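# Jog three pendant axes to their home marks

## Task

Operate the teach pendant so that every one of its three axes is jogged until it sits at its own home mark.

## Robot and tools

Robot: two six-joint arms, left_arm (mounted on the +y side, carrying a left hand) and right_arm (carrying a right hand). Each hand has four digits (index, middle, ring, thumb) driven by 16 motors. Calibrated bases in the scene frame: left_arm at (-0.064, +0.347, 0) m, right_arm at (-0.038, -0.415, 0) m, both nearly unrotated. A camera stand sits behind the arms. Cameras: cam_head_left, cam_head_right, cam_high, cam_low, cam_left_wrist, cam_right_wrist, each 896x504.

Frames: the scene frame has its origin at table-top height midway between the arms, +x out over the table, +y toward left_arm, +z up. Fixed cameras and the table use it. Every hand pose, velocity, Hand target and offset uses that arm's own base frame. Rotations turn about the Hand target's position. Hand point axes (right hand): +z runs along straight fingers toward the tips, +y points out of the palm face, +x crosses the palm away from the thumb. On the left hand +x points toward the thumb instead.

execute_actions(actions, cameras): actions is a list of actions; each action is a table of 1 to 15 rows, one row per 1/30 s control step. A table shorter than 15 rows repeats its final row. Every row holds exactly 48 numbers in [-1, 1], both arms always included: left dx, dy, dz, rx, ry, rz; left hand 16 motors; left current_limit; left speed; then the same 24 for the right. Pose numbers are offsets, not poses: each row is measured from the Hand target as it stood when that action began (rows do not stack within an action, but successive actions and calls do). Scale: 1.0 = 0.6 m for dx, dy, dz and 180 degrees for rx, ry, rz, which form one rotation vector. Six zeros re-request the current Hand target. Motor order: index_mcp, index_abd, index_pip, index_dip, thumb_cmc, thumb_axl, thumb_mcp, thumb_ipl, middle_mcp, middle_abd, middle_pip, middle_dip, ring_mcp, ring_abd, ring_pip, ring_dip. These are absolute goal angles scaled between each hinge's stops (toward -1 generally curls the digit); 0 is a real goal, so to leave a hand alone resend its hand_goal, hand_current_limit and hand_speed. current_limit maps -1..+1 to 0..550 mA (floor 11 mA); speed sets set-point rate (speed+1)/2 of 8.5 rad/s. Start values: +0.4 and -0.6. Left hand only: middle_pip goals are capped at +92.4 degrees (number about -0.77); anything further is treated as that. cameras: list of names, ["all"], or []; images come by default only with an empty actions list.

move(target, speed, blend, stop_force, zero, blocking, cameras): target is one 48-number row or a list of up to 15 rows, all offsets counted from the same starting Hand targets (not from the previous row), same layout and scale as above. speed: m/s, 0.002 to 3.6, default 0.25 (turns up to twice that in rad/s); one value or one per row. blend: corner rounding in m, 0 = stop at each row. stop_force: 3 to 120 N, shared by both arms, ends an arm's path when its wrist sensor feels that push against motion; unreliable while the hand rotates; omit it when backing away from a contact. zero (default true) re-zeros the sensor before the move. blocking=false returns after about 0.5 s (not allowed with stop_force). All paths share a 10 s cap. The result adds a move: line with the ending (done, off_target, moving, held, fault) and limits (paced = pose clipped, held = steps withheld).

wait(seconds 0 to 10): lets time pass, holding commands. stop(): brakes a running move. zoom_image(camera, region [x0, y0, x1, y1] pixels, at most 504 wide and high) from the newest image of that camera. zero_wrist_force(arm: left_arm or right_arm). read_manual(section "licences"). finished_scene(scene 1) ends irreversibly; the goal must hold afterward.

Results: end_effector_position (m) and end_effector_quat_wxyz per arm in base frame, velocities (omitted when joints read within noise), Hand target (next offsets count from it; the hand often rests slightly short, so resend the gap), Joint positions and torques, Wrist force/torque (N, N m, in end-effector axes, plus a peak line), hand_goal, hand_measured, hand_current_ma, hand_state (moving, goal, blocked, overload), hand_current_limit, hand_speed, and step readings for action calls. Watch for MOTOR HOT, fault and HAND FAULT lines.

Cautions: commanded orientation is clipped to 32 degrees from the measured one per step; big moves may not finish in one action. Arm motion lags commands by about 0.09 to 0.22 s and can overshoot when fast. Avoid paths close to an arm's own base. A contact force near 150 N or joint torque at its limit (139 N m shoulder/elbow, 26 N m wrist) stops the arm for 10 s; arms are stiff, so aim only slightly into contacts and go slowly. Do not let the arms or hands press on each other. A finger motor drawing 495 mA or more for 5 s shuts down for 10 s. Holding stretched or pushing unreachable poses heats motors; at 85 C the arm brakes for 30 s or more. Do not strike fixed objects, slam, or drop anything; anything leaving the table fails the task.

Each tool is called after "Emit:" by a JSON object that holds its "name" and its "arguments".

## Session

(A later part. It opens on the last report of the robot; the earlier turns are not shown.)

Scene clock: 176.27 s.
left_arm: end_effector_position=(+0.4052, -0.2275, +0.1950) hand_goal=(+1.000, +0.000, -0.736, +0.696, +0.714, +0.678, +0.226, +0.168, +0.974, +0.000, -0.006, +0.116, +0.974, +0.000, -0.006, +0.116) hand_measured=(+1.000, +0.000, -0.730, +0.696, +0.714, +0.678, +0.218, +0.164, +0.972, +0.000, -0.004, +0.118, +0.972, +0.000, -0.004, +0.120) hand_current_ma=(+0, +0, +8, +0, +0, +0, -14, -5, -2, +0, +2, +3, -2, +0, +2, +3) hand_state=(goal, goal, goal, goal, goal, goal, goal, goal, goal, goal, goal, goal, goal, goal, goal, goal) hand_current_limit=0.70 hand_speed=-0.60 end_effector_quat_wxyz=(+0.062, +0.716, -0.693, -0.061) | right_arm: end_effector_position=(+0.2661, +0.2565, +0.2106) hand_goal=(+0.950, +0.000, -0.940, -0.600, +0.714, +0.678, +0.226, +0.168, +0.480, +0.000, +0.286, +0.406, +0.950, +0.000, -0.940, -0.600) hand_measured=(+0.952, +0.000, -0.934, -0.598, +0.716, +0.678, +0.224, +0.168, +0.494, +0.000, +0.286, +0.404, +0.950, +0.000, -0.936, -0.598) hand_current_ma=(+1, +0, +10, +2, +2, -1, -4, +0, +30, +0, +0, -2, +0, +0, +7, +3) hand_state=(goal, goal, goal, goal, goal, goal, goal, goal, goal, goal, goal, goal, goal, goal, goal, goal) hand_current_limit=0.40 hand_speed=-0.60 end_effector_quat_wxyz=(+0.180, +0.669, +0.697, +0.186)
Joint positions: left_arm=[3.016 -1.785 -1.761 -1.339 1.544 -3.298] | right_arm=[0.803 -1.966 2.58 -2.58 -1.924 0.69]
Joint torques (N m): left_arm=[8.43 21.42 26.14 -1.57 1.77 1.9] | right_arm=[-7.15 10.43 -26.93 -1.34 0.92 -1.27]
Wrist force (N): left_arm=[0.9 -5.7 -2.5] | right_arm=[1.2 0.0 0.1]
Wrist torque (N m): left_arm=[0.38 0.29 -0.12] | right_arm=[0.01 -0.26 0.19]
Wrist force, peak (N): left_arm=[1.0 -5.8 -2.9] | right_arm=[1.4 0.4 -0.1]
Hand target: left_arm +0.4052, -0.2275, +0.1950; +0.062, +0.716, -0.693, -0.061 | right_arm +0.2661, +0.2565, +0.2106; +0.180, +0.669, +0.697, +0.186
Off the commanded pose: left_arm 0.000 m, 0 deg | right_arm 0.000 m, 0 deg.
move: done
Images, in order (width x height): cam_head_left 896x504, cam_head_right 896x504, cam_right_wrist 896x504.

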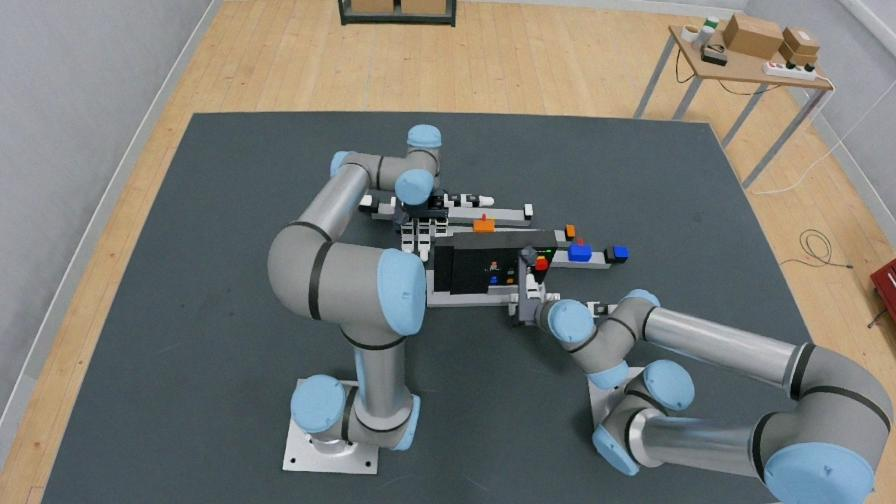

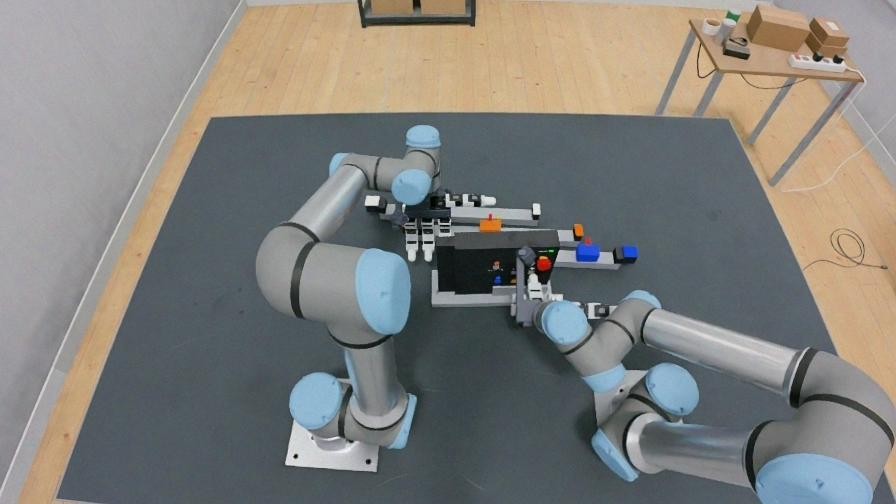

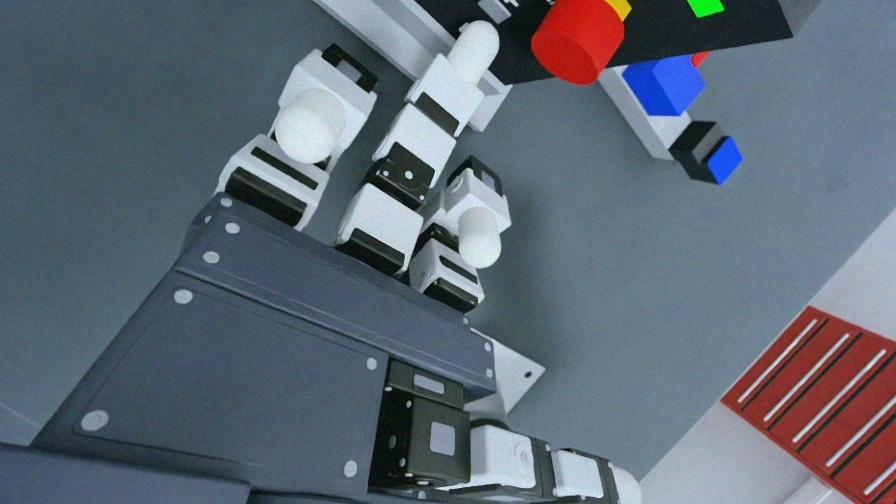

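Emit:
{"name": "move", "arguments": {"target": [[0,0,0,0,0,0,1.0,0,-0.737,0.696,0.714,0.677,0.225,0.168,0.973,0,-0.007,0.116,0.973,0,-0.007,0.116,0.7,-0.6,0.0,0.0058,0.005,0,0,0,0.95,0,-0.94,-0.6,0.714,0.678,0.226,0.168,0.479,0,0.285,0.406,0.95,0,-0.94,-0.6,0.4,-0.6],[0,0,0,0,0,0,1.0,0,-0.737,0.696,0.714,0.677,0.225,0.168,0.973,0,-0.007,0.116,0.973,0,-0.007,0.116,0.7,-0.6,0.025,0.0058,0.005,0,0,0,0.95,0,-0.94,-0.6,0.714,0.678,0.226,0.168,0.479,0,0.285,0.406,0.95,0,-0.94,-0.6,0.4,-0.6]], "speed": 0.02, "stop_force": 3, "cameras": ["cam_right_wrist","cam_head_left","cam_head_right","cam_high","cam_left_wrist"]}}

Emit:
{"name": "zoom_image", "arguments": {"camera": "cam_head_right", "region": [460, 200, 660, 320]}}

Scene clock: 179.30 s.
left_arm: end_effector_position=(+0.4052, -0.2275, +0.1950) hand_goal=(+1.000, +0.000, -0.736, +0.696, +0.714, +0.678, +0.226, +0.168, +0.974, +0.000, -0.006, +0.116, +0.974, +0.000, -0.006, +0.116) hand_measured=(+1.000, +0.000, -0.730, +0.696, +0.714, +0.678, +0.218, +0.164, +0.972, +0.000, -0.004, +0.118, +0.972, +0.000, -0.004, +0.120) hand_current_ma=(+0, +0, +8, +0, +0, +0, -14, -5, -2, +0, +2, +3, -2, +0, +2, +3) hand_state=(goal, goal, goal, goal, goal, goal, goal, goal, goal, goal, goal, goal, goal, goal, goal, goal) hand_current_limit=0.70 hand_speed=-0.60 end_effector_quat_wxyz=(+0.062, +0.716, -0.693, -0.061) | right_arm: end_effector_position=(+0.2757, +0.2600, +0.2136) hand_goal=(+0.950, +0.000, -0.940, -0.600, +0.714, +0.678, +0.226, +0.168, +0.480, +0.000, +0.286, +0.406, +0.950, +0.000, -0.940, -0.600) hand_measured=(+0.952, +0.000, -0.934, -0.598, +0.716, +0.678, +0.224, +0.168, +0.504, +0.000, +0.280, +0.392, +0.950, +0.000, -0.936, -0.598) hand_current_ma=(+1, +0, +10, +2, +3, -1, -4, +0, +56, +0, -10, -24, +1, +0, +7, +3) hand_state=(goal, goal, goal, goal, goal, goal, goal, goal, blocked, goal, goal, goal, goal, goal, goal, goal) hand_current_limit=0.40 hand_speed=-0.60 end_effector_quat_wxyz=(+0.180, +0.669, +0.697, +0.186)
Joint positions: left_arm=[3.016 -1.785 -1.761 -1.339 1.544 -3.298] | right_arm=[0.786 -1.947 2.563 -2.588 -1.917 0.673]
Joint torques (N m): left_arm=[8.63 22.07 26.29 -1.18 1.73 1.91] | right_arm=[5.94 -16.81 -14.35 -1.49 -2.21 1.46]
Wrist force (N): left_arm=[0.8 -5.6 -2.5] | right_arm=[1.1 -1.6 -1.7]
Wrist torque (N m): left_arm=[0.39 0.30 -0.14] | right_arm=[0.17 -0.19 0.03]
Wrist force, peak (N): left_arm=[0.9 -5.9 -2.9] | right_arm=[1.1 -8.2 -7.5]
Hand target: left_arm +0.4052, -0.2275, +0.1950; +0.062, +0.716, -0.693, -0.061 | right_arm +0.2757, +0.2600, +0.2136; +0.180, +0.669, +0.697, +0.186 (not the last commanded pose)
Off the commanded pose: left_arm 0.000 m, 0 deg | right_arm 0.005 m, 0 deg.
move: contact (right_arm); path passed 1 of 2 targets
Images, in order (width x height): cam_head_left 896x504, cam_head_right 896x504, cam_high 896x504, cam_left_wrist 896x504, cam_right_wrist 896x504.

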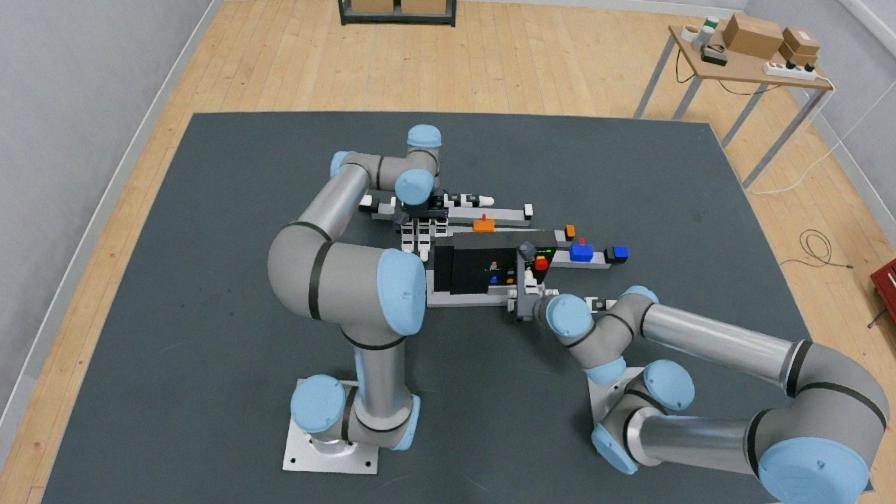

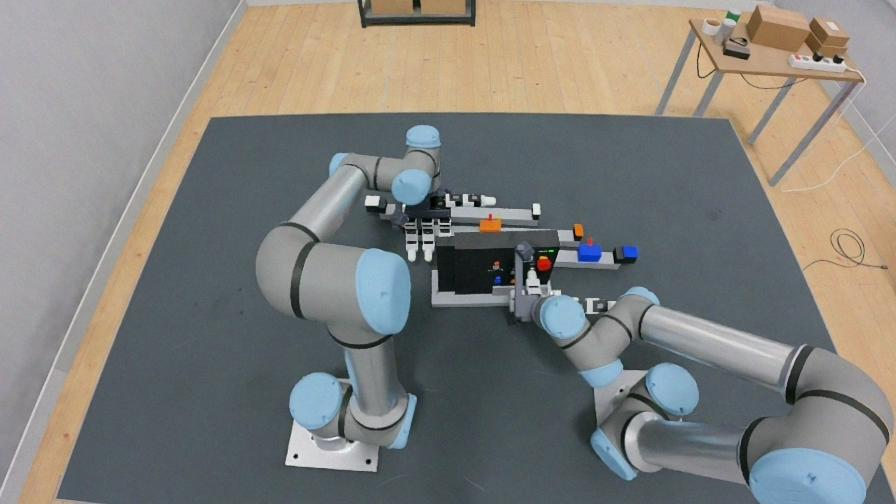

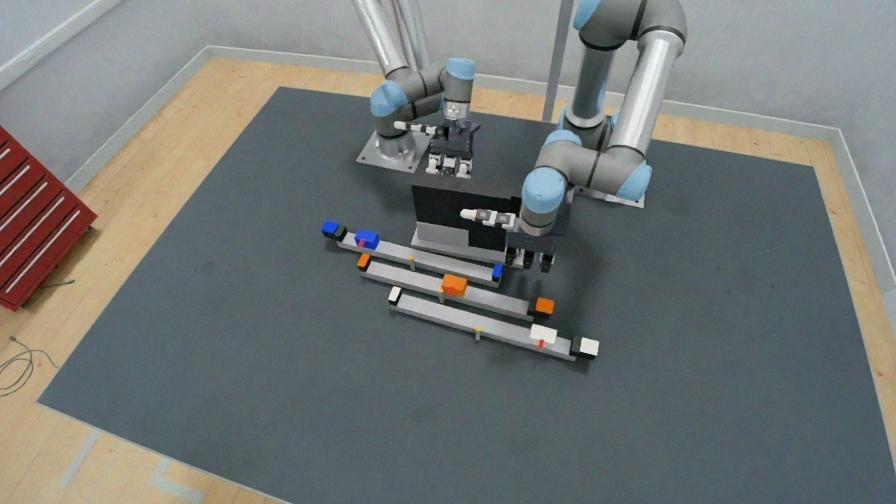

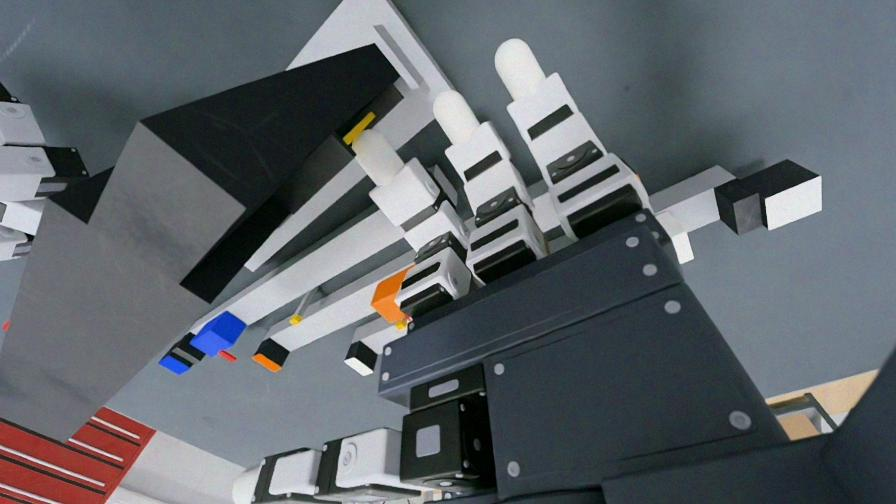

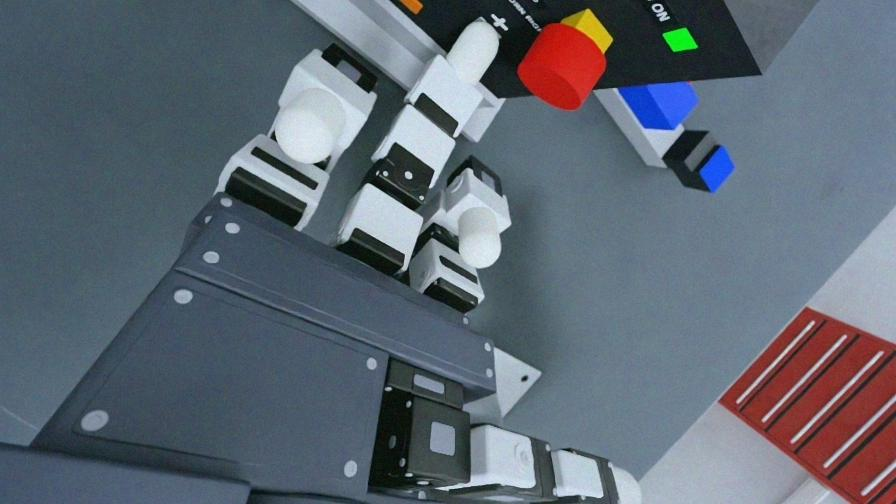

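Scaled by 2.520 from the camera's 896x504 image, which has a finer 1280x720 frame.

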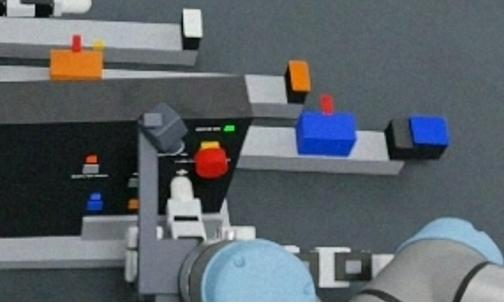

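Emit:
{"name": "move", "arguments": {"target": [0,0,0,0,0,0,1.0,0,-0.737,0.696,0.714,0.677,0.225,0.168,0.973,0,-0.007,0.116,0.973,0,-0.007,0.116,0.7,-0.6,-0.025,0,0,0,0,0,0.95,0,-0.94,-0.6,0.714,0.678,0.226,0.168,0.479,0,0.285,0.406,0.95,0,-0.94,-0.6,0.4,-0.6], "speed": 0.06, "cameras": ["cam_head_right","cam_right_wrist","cam_high","cam_left_wrist"]}}

Emit:
{"name": "zoom_image", "arguments": {"camera": "cam_head_right", "region": [460, 200, 660, 320]}}

Scene clock: 180.70 s.
left_arm: end_effector_position=(+0.4052, -0.2275, +0.1950) hand_goal=(+1.000, +0.000, -0.736, +0.696, +0.714, +0.678, +0.226, +0.168, +0.974, +0.000, -0.006, +0.116, +0.974, +0.000, -0.006, +0.116) hand_measured=(+1.000, +0.000, -0.730, +0.696, +0.714, +0.678, +0.218, +0.164, +0.972, +0.000, -0.004, +0.118, +0.972, +0.000, -0.004, +0.120) hand_current_ma=(+0, +0, +8, +0, +0, +0, -14, -5, -2, +0, +2, +3, -2, +0, +2, +3) hand_state=(goal, goal, goal, goal, goal, goal, goal, goal, goal, goal, goal, goal, goal, goal, goal, goal) hand_current_limit=0.70 hand_speed=-0.60 end_effector_quat_wxyz=(+0.062, +0.716, -0.693, -0.061) | right_arm: end_effector_position=(+0.2607, +0.2600, +0.2136) hand_goal=(+0.950, +0.000, -0.940, -0.600, +0.714, +0.678, +0.226, +0.168, +0.480, +0.000, +0.286, +0.406, +0.950, +0.000, -0.940, -0.600) hand_measured=(+0.952, +0.000, -0.934, -0.598, +0.716, +0.678, +0.224, +0.168, +0.496, +0.000, +0.286, +0.404, +0.950, +0.000, -0.936, -0.598) hand_current_ma=(+1, +0, +10, +2, +3, -1, -4, +0, +32, +0, +0, -2, +1, +0, +7, +3) hand_state=(goal, goal, goal, goal, goal, goal, goal, goal, goal, goal, goal, goal, goal, goal, goal, goal) hand_current_limit=0.40 hand_speed=-0.60 end_effector_quat_wxyz=(+0.180, +0.669, +0.697, +0.186)
Joint positions: left_arm=[3.016 -1.785 -1.761 -1.339 1.544 -3.298] | right_arm=[0.828 -1.969 2.57 -2.558 -1.933 0.715]
Joint torques (N m): left_arm=[7.93 21.4 26.14 -1.03 1.8 1.89] | right_arm=[6.59 -16.12 -14.43 -1.2 -1.91 1.41]
Wrist force (N): left_arm=[1.0 -5.7 -2.5] | right_arm=[1.1 0.6 -0.1]
Wrist torque (N m): left_arm=[0.38 0.28 -0.12] | right_arm=[0.09 -0.22 0.10]
Wrist force, peak (N): left_arm=[0.8 -6.0 -2.7] | right_arm=[1.2 -1.6 -1.9]
Hand target: left_arm +0.4052, -0.2275, +0.1950; +0.062, +0.716, -0.693, -0.061 | right_arm +0.2607, +0.2600, +0.2136; +0.180, +0.669, +0.697, +0.186
Off the commanded pose: left_arm 0.000 m, 0 deg | right_arm 0.000 m, 0 deg.
move: done
Images, in order (width x height): cam_head_right 896x504, cam_high 896x504, cam_left_wrist 896x504, cam_right_wrist 896x504.

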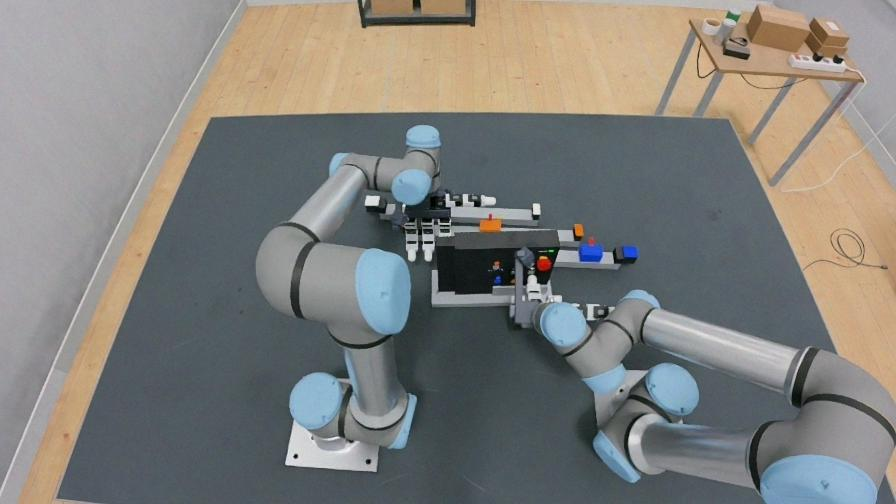

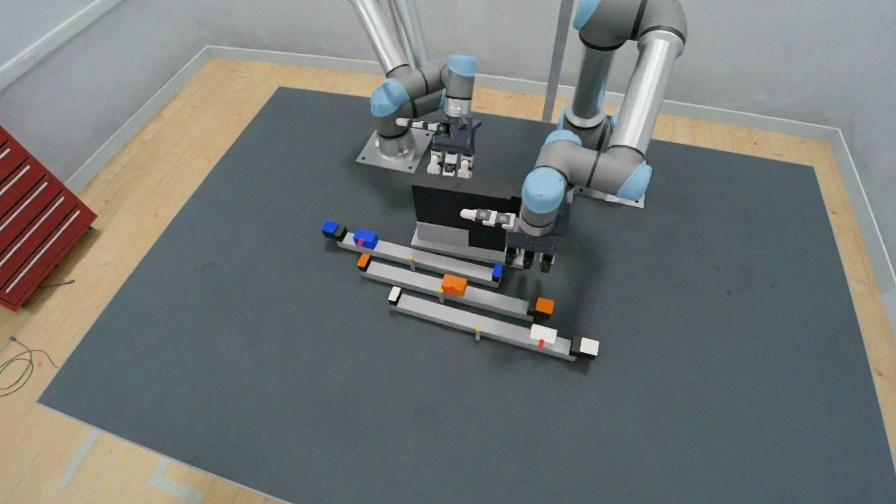

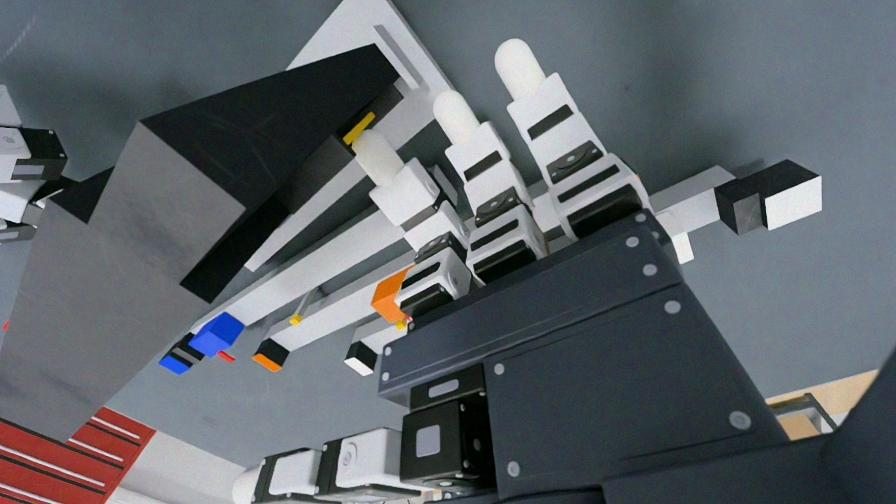

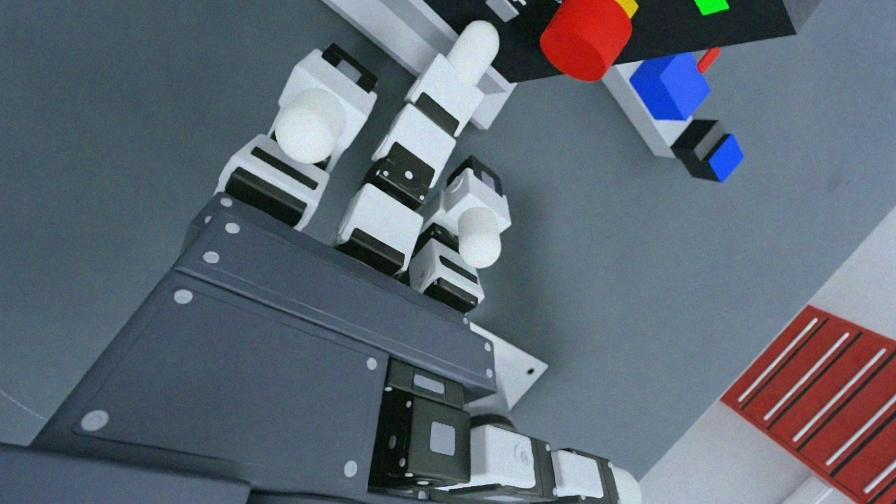

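Scaled by 2.520 from the camera's 896x504 image, which has a finer 1280x720 frame.

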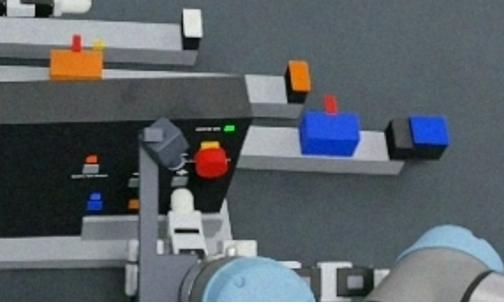

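Emit:
{"name": "move", "arguments": {"target": [[0,0,0,0,0,0,1.0,0,-0.737,0.696,0.714,0.677,0.225,0.168,0.973,0,-0.007,0.116,0.973,0,-0.007,0.116,0.7,-0.6,-0.0035,0.078,0,0,0,0,0.95,0,-0.94,-0.6,0.714,0.678,0.226,0.168,0.479,0,0.285,0.406,0.95,0,-0.94,-0.6,0.4,-0.6],[0,0,0,0,0,0,1.0,0,-0.737,0.696,0.714,0.677,0.225,0.168,0.973,0,-0.007,0.116,0.973,0,-0.007,0.116,0.7,-0.6,0.03,0.078,0,0,0,0,0.95,0,-0.94,-0.6,0.714,0.678,0.226,0.168,0.479,0,0.285,0.406,0.95,0,-0.94,-0.6,0.4,-0.6]], "speed": [0.05,0.015], "stop_force": 3, "cameras": ["cam_head_right","cam_right_wrist","cam_high"]}}

Emit:
{"name": "wait", "arguments": {"seconds": 2, "cameras": ["cam_head_right","cam_right_wrist","cam_high","cam_left_wrist"]}}

Emit:
{"name": "zoom_image", "arguments": {"camera": "cam_high", "region": [310, 200, 610, 370]}}

Scene clock: 185.27 s.
left_arm: end_effector_position=(+0.4052, -0.2275, +0.1950) hand_goal=(+1.000, +0.000, -0.736, +0.696, +0.714, +0.678, +0.226, +0.168, +0.974, +0.000, -0.006, +0.116, +0.974, +0.000, -0.006, +0.116) hand_measured=(+1.000, +0.000, -0.730, +0.696, +0.714, +0.678, +0.218, +0.164, +0.972, +0.000, -0.004, +0.118, +0.972, +0.000, -0.004, +0.120) hand_current_ma=(+0, +0, +8, +0, +0, +0, -14, -5, -2, +0, +2, +3, -2, +0, +2, +3) hand_state=(goal, goal, goal, goal, goal, goal, goal, goal, goal, goal, goal, goal, goal, goal, goal, goal) hand_current_limit=0.70 hand_speed=-0.60 end_effector_quat_wxyz=(+0.062, +0.716, -0.693, -0.061) | right_arm: end_effector_position=(+0.2718, +0.3068, +0.2136) hand_goal=(+0.950, +0.000, -0.940, -0.600, +0.714, +0.678, +0.226, +0.168, +0.480, +0.000, +0.286, +0.406, +0.950, +0.000, -0.940, -0.600) hand_measured=(+0.952, +0.000, -0.934, -0.598, +0.716, +0.678, +0.224, +0.168, +0.500, +0.000, +0.282, +0.396, +0.950, +0.000, -0.936, -0.598) hand_current_ma=(+1, +0, +10, +2, +3, -1, -4, +0, +46, +0, -5, -18, +1, +0, +7, +3) hand_state=(goal, goal, goal, goal, goal, goal, goal, goal, blocked, goal, goal, goal, goal, goal, goal, goal) hand_current_limit=0.40 hand_speed=-0.60 end_effector_quat_wxyz=(+0.180, +0.669, +0.697, +0.186)
Joint positions: left_arm=[3.016 -1.785 -1.761 -1.339 1.544 -3.298] | right_arm=[0.907 -1.805 2.466 -2.589 -1.962 0.794]
Joint torques (N m): left_arm=[8.02 22.02 26.36 -0.49 1.81 1.76] | right_arm=[5.72 -22.84 -13.91 -1.48 -2.37 1.4]
Wrist force (N): left_arm=[0.9 -5.8 -2.5] | right_arm=[0.7 -1.6 -1.8]
Wrist torque (N m): left_arm=[0.37 0.29 -0.12] | right_arm=[0.19 -0.08 0.01]
Wrist force, peak (N): left_arm=[1.1 -5.9 -2.9] | right_arm=[0.7 -6.0 -5.8]
Hand target: left_arm +0.4052, -0.2275, +0.1950; +0.062, +0.716, -0.693, -0.061 | right_arm +0.2718, +0.3068, +0.2136; +0.180, +0.669, +0.697, +0.186 (not the last commanded pose)
Off the commanded pose: left_arm 0.000 m, 0 deg | right_arm 0.007 m, 0 deg.
move: contact (right_arm); path passed 1 of 2 targets
Images, in order (width x height): cam_head_right 896x504, cam_high 896x504, cam_right_wrist 896x504.

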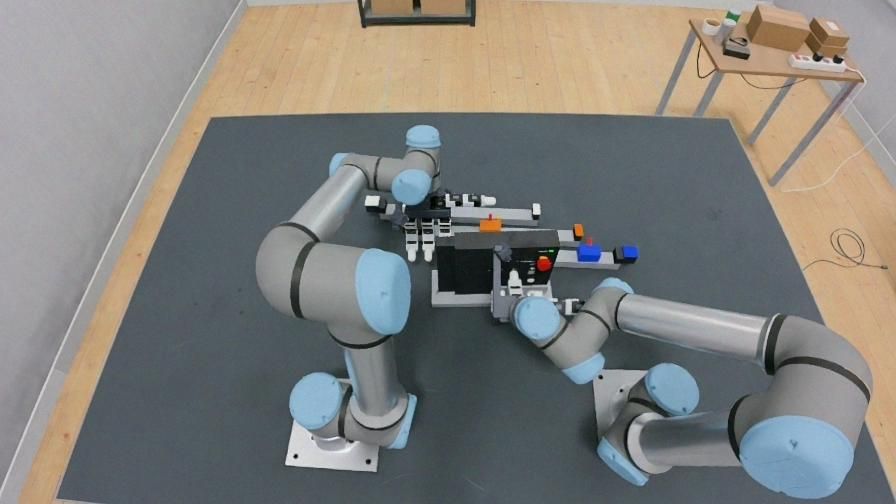

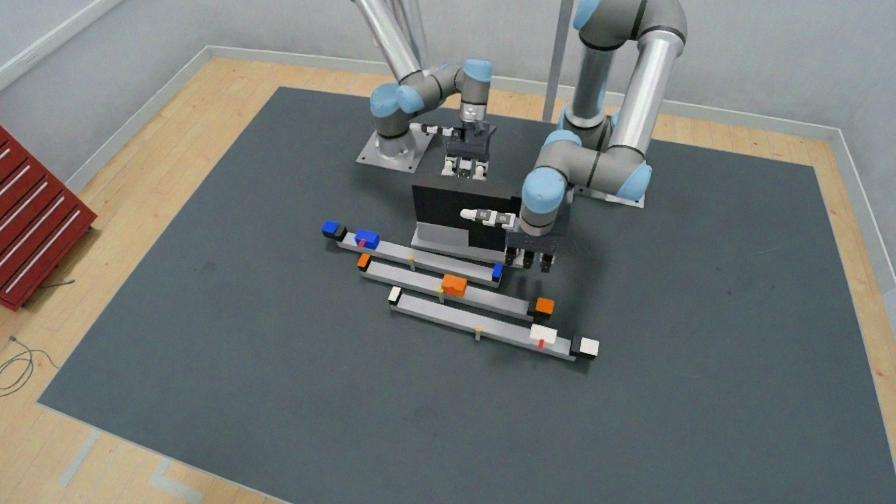

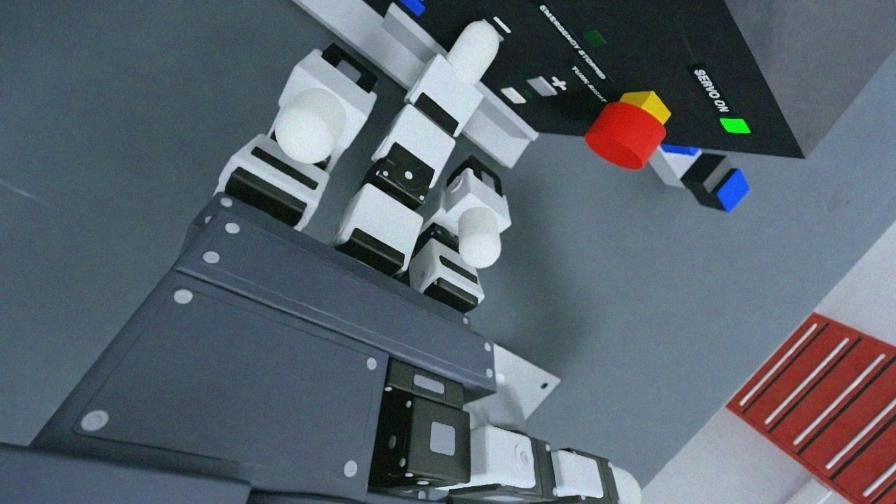

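Scene clock: 187.27 s.
left_arm: end_effector_position=(+0.4052, -0.2275, +0.1950) hand_goal=(+1.000, +0.000, -0.736, +0.696, +0.714, +0.678, +0.226, +0.168, +0.974, +0.000, -0.006, +0.116, +0.974, +0.000, -0.006, +0.116) hand_measured=(+1.000, +0.000, -0.730, +0.696, +0.714, +0.678, +0.218, +0.164, +0.972, +0.000, -0.004, +0.118, +0.972, +0.000, -0.004, +0.120) hand_current_ma=(+0, +0, +8, +0, +0, +0, -14, -5, -2, +0, +2, +3, -2, +0, +2, +3) hand_state=(goal, goal, goal, goal, goal, goal, goal, goal, goal, goal, goal, goal, goal, goal, goal, goal) hand_current_limit=0.70 hand_speed=-0.60 end_effector_quat_wxyz=(+0.062, +0.716, -0.693, -0.061) | right_arm: end_effector_position=(+0.2718, +0.3068, +0.2136) hand_goal=(+0.950, +0.000, -0.940, -0.600, +0.714, +0.678, +0.226, +0.168, +0.480, +0.000, +0.286, +0.406, +0.950, +0.000, -0.940, -0.600) hand_measured=(+0.952, +0.000, -0.934, -0.598, +0.716, +0.678, +0.224, +0.168, +0.500, +0.000, +0.282, +0.396, +0.950, +0.000, -0.936, -0.598) hand_current_ma=(+1, +0, +10, +2, +3, -1, -4, +0, +46, +0, -5, -18, +1, +0, +7, +3) hand_state=(goal, goal, goal, goal, goal, goal, goal, goal, blocked, goal, goal, goal, goal, goal, goal, goal) hand_current_limit=0.40 hand_speed=-0.60 end_effector_quat_wxyz=(+0.180, +0.669, +0.697, +0.186)
Joint positions: left_arm=[3.016 -1.785 -1.761 -1.339 1.544 -3.298] | right_arm=[0.907 -1.805 2.466 -2.589 -1.962 0.794]
Joint torques (N m): left_arm=[8 21.73 25.95 -0.2 1.64 1.81] | right_arm=[5.39 -22.55 -13.92 -1.52 -2.33 1.53]
Wrist force (N): left_arm=[1.0 -5.7 -2.6] | right_arm=[1.0 -1.5 -1.8]
Wrist torque (N m): left_arm=[0.40 0.28 -0.12] | right_arm=[0.19 -0.12 0.03]
Wrist force, peak (N): left_arm=[1.1 -5.8 -2.9] | right_arm=[0.7 -1.8 -2.1]
Hand target: left_arm +0.4052, -0.2275, +0.1950; +0.062, +0.716, -0.693, -0.061 | right_arm +0.2718, +0.3068, +0.2136; +0.180, +0.669, +0.697, +0.186 (not the last commanded pose)
Off the commanded pose: left_arm 0.000 m, 0 deg | right_arm 0.007 m, 0 deg.
wait: 2.00 s; at rest by 0.17 s
Images, in order (width x height): cam_head_right 896x504, cam_high 896x504, cam_left_wrist 896x504, cam_right_wrist 896x504.

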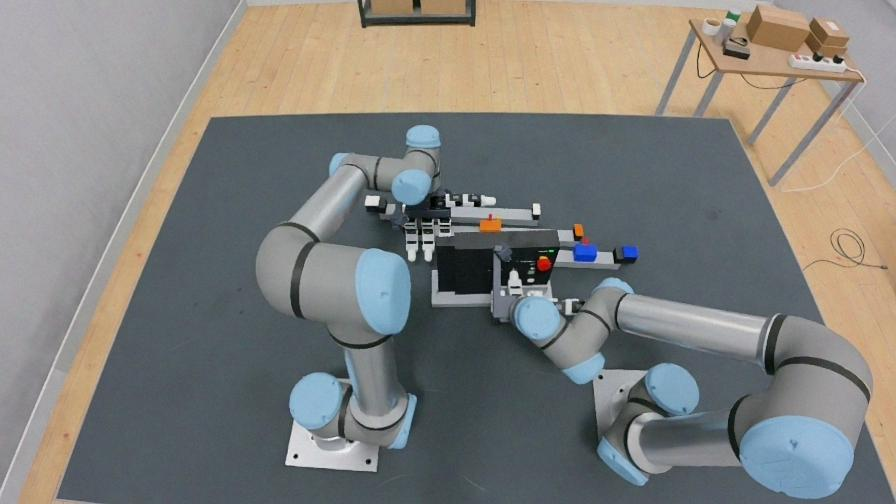

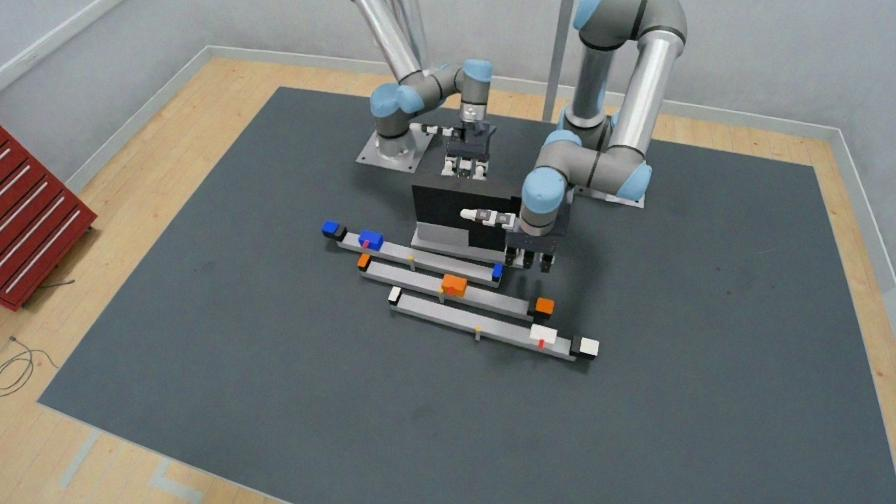

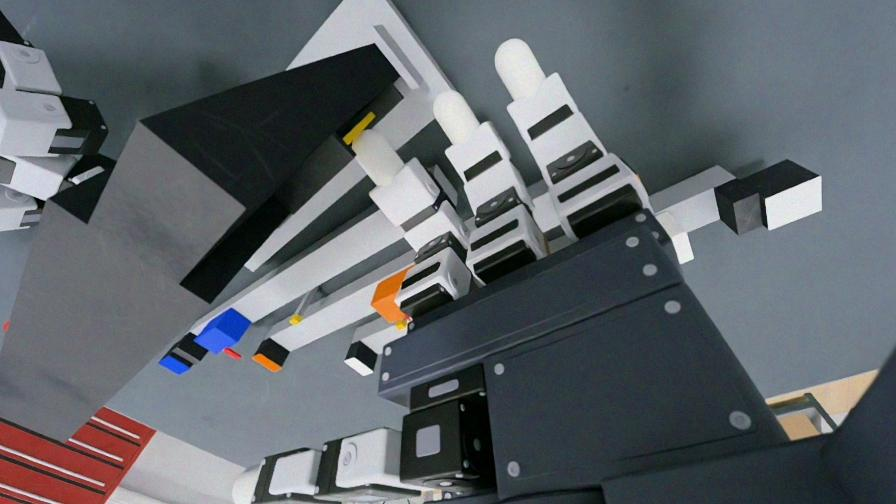

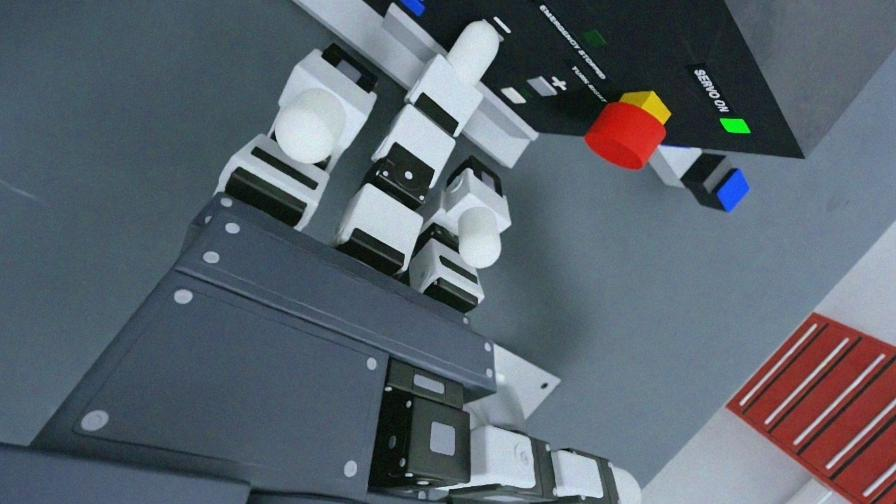

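Scaled by 1.680 from the camera's 896x504 image, which has a finer 1280x720 frame.

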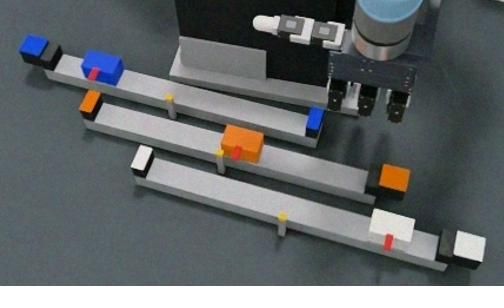

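Emit:
{"name": "wait", "arguments": {"seconds": 6, "cameras": ["cam_high","cam_left_wrist"]}}

Emit:
{"name": "zoom_image", "arguments": {"camera": "cam_high", "region": [310, 200, 610, 370]}}

Scene clock: 193.73 s.
left_arm: end_effector_position=(+0.4052, -0.2275, +0.1950) hand_goal=(+1.000, +0.000, -0.736, +0.696, +0.714, +0.678, +0.226, +0.168, +0.974, +0.000, -0.006, +0.116, +0.974, +0.000, -0.006, +0.116) hand_measured=(+1.000, +0.000, -0.730, +0.696, +0.714, +0.678, +0.218, +0.164, +0.972, +0.000, -0.004, +0.118, +0.972, +0.000, -0.004, +0.120) hand_current_ma=(+0, +0, +8, +0, +0, +0, -14, -5, -2, +0, +2, +3, -2, +0, +2, +3) hand_state=(goal, goal, goal, goal, goal, goal, goal, goal, goal, goal, goal, goal, goal, goal, goal, goal) hand_current_limit=0.70 hand_speed=-0.60 end_effector_quat_wxyz=(+0.062, +0.716, -0.693, -0.061) | right_arm: end_effector_position=(+0.2718, +0.3068, +0.2136) hand_goal=(+0.950, +0.000, -0.940, -0.600, +0.714, +0.678, +0.226, +0.168, +0.480, +0.000, +0.286, +0.406, +0.950, +0.000, -0.940, -0.600) hand_measured=(+0.952, +0.000, -0.934, -0.598, +0.716, +0.678, +0.224, +0.168, +0.500, +0.000, +0.282, +0.396, +0.950, +0.000, -0.936, -0.598) hand_current_ma=(+1, +0, +10, +2, +3, -1, -4, +0, +46, +0, -5, -18, +1, +0, +7, +3) hand_state=(goal, goal, goal, goal, goal, goal, goal, goal, blocked, goal, goal, goal, goal, goal, goal, goal) hand_current_limit=0.40 hand_speed=-0.60 end_effector_quat_wxyz=(+0.180, +0.669, +0.697, +0.186)
Joint positions: left_arm=[3.016 -1.785 -1.761 -1.339 1.544 -3.298] | right_arm=[0.907 -1.805 2.466 -2.589 -1.962 0.794]
Joint torques (N m): left_arm=[8.15 22.65 25.17 0.6 1.71 1.6] | right_arm=[5.96 -22.83 -14.6 -1.54 -2.12 1.1]
Wrist force (N): left_arm=[1.0 -5.8 -2.5] | right_arm=[0.9 -1.5 -1.9]
Wrist torque (N m): left_arm=[0.37 0.27 -0.11] | right_arm=[0.22 -0.11 0.03]
Wrist force, peak (N): left_arm=[1.0 -6.0 -2.9] | right_arm=[1.1 -1.7 -1.9]
Hand target: left_arm +0.4052, -0.2275, +0.1950; +0.062, +0.716, -0.693, -0.061 | right_arm +0.2718, +0.3068, +0.2136; +0.180, +0.669, +0.697, +0.186 (not the last commanded pose)
Off the commanded pose: left_arm 0.000 m, 0 deg | right_arm 0.007 m, 0 deg.
wait: 6.00 s; at rest from the start
Images, in order (width x height): cam_high 896x504, cam_left_wrist 896x504.

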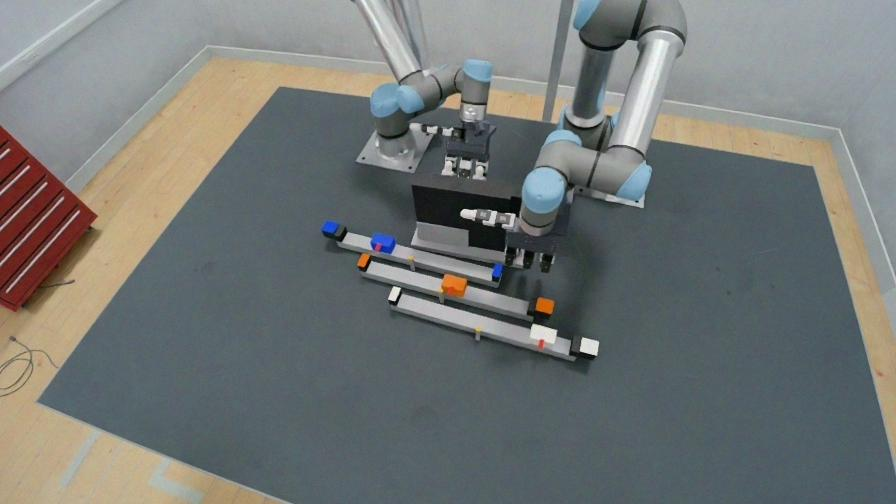

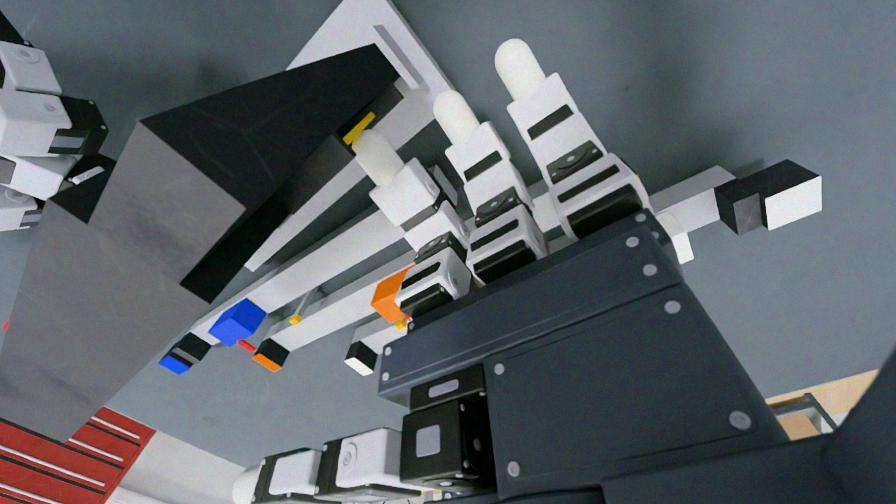

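Scaled by 1.680 from the camera's 896x504 image, which has a finer 1280x720 frame.

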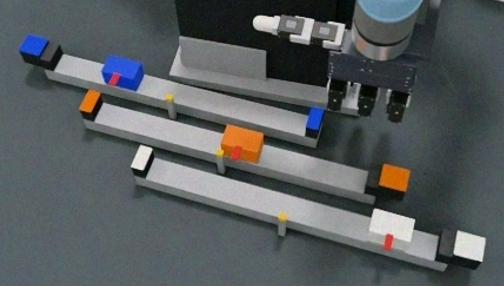

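Emit:
{"name": "wait", "arguments": {"seconds": 9, "cameras": ["cam_high","cam_left_wrist"]}}

Emit:
{"name": "zoom_image", "arguments": {"camera": "cam_high", "region": [360, 220, 480, 300]}}

Emit:
{"name": "zoom_image", "arguments": {"camera": "cam_left_wrist", "region": [180, 250, 420, 390]}}

Scene clock: 203.30 s.
left_arm: end_effector_position=(+0.4052, -0.2275, +0.1950) hand_goal=(+1.000, +0.000, -0.736, +0.696, +0.714, +0.678, +0.226, +0.168, +0.974, +0.000, -0.006, +0.116, +0.974, +0.000, -0.006, +0.116) hand_measured=(+1.000, +0.000, -0.730, +0.696, +0.714, +0.678, +0.218, +0.164, +0.972, +0.000, -0.004, +0.118, +0.972, +0.000, -0.004, +0.120) hand_current_ma=(+0, +0, +8, +0, +0, +0, -14, -5, -2, +0, +2, +3, -2, +0, +2, +3) hand_state=(goal, goal, goal, goal, goal, goal, goal, goal, goal, goal, goal, goal, goal, goal, goal, goal) hand_current_limit=0.70 hand_speed=-0.60 end_effector_quat_wxyz=(+0.062, +0.716, -0.693, -0.061) | right_arm: end_effector_position=(+0.2718, +0.3068, +0.2136) hand_goal=(+0.950, +0.000, -0.940, -0.600, +0.714, +0.678, +0.226, +0.168, +0.480, +0.000, +0.286, +0.406, +0.950, +0.000, -0.940, -0.600) hand_measured=(+0.952, +0.000, -0.934, -0.598, +0.716, +0.678, +0.224, +0.168, +0.500, +0.000, +0.282, +0.396, +0.950, +0.000, -0.936, -0.598) hand_current_ma=(+1, +0, +10, +2, +3, -1, -4, +0, +46, +0, -5, -18, +1, +0, +7, +3) hand_state=(goal, goal, goal, goal, goal, goal, goal, goal, blocked, goal, goal, goal, goal, goal, goal, goal) hand_current_limit=0.40 hand_speed=-0.60 end_effector_quat_wxyz=(+0.180, +0.669, +0.697, +0.186)
Joint positions: left_arm=[3.016 -1.785 -1.761 -1.339 1.544 -3.298] | right_arm=[0.907 -1.805 2.466 -2.589 -1.962 0.794]
Joint torques (N m): left_arm=[8.1 23.17 25.67 1.48 1.57 1.39] | right_arm=[5.08 -22.3 -14.61 -1.63 -1.99 1.19]
Wrist force (N): left_arm=[1.1 -5.5 -2.6] | right_arm=[0.8 -1.5 -1.9]
Wrist torque (N m): left_arm=[0.43 0.26 -0.11] | right_arm=[0.20 -0.09 0.02]
Wrist force, peak (N): left_arm=[0.9 -6.0 -2.7] | right_arm=[0.8 -1.6 -2.2]
Hand target: left_arm +0.4052, -0.2275, +0.1950; +0.062, +0.716, -0.693, -0.061 | right_arm +0.2718, +0.3068, +0.2136; +0.180, +0.669, +0.697, +0.186 (not the last commanded pose)
Off the commanded pose: left_arm 0.000 m, 0 deg | right_arm 0.007 m, 0 deg.
wait: 9.00 s; at rest from the start
Images, in order (width x height): cam_high 896x504, cam_left_wrist 896x504.

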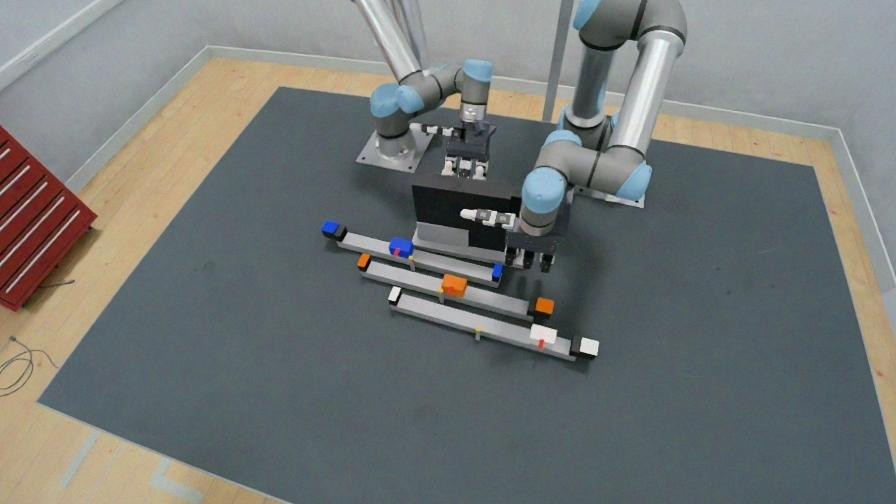

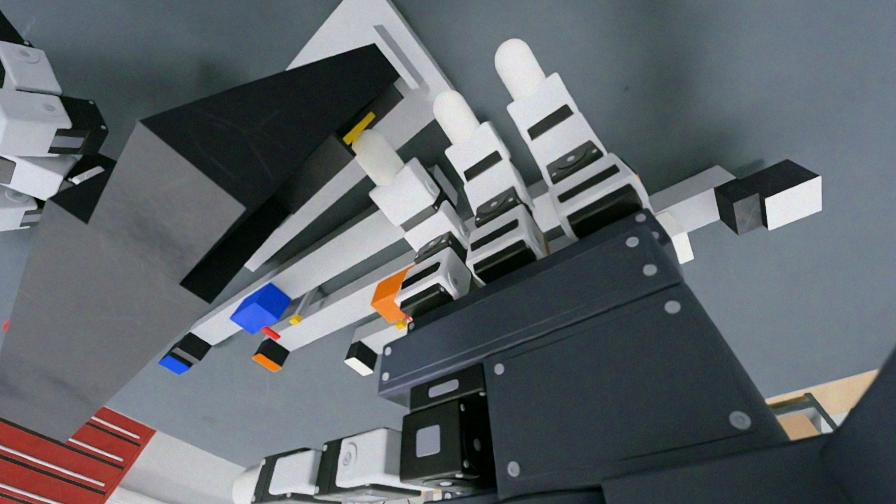

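Scaled by 4.200 from the camera's 896x504 image, which has a finer 1280x720 frame.

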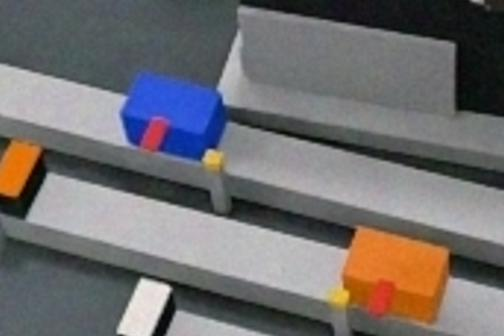

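Scaled by 2.100 from the camera's 896x504 image, which has a finer 1280x720 frame.

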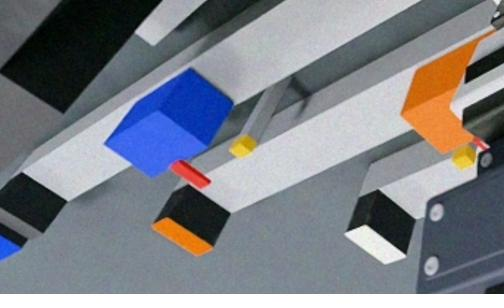

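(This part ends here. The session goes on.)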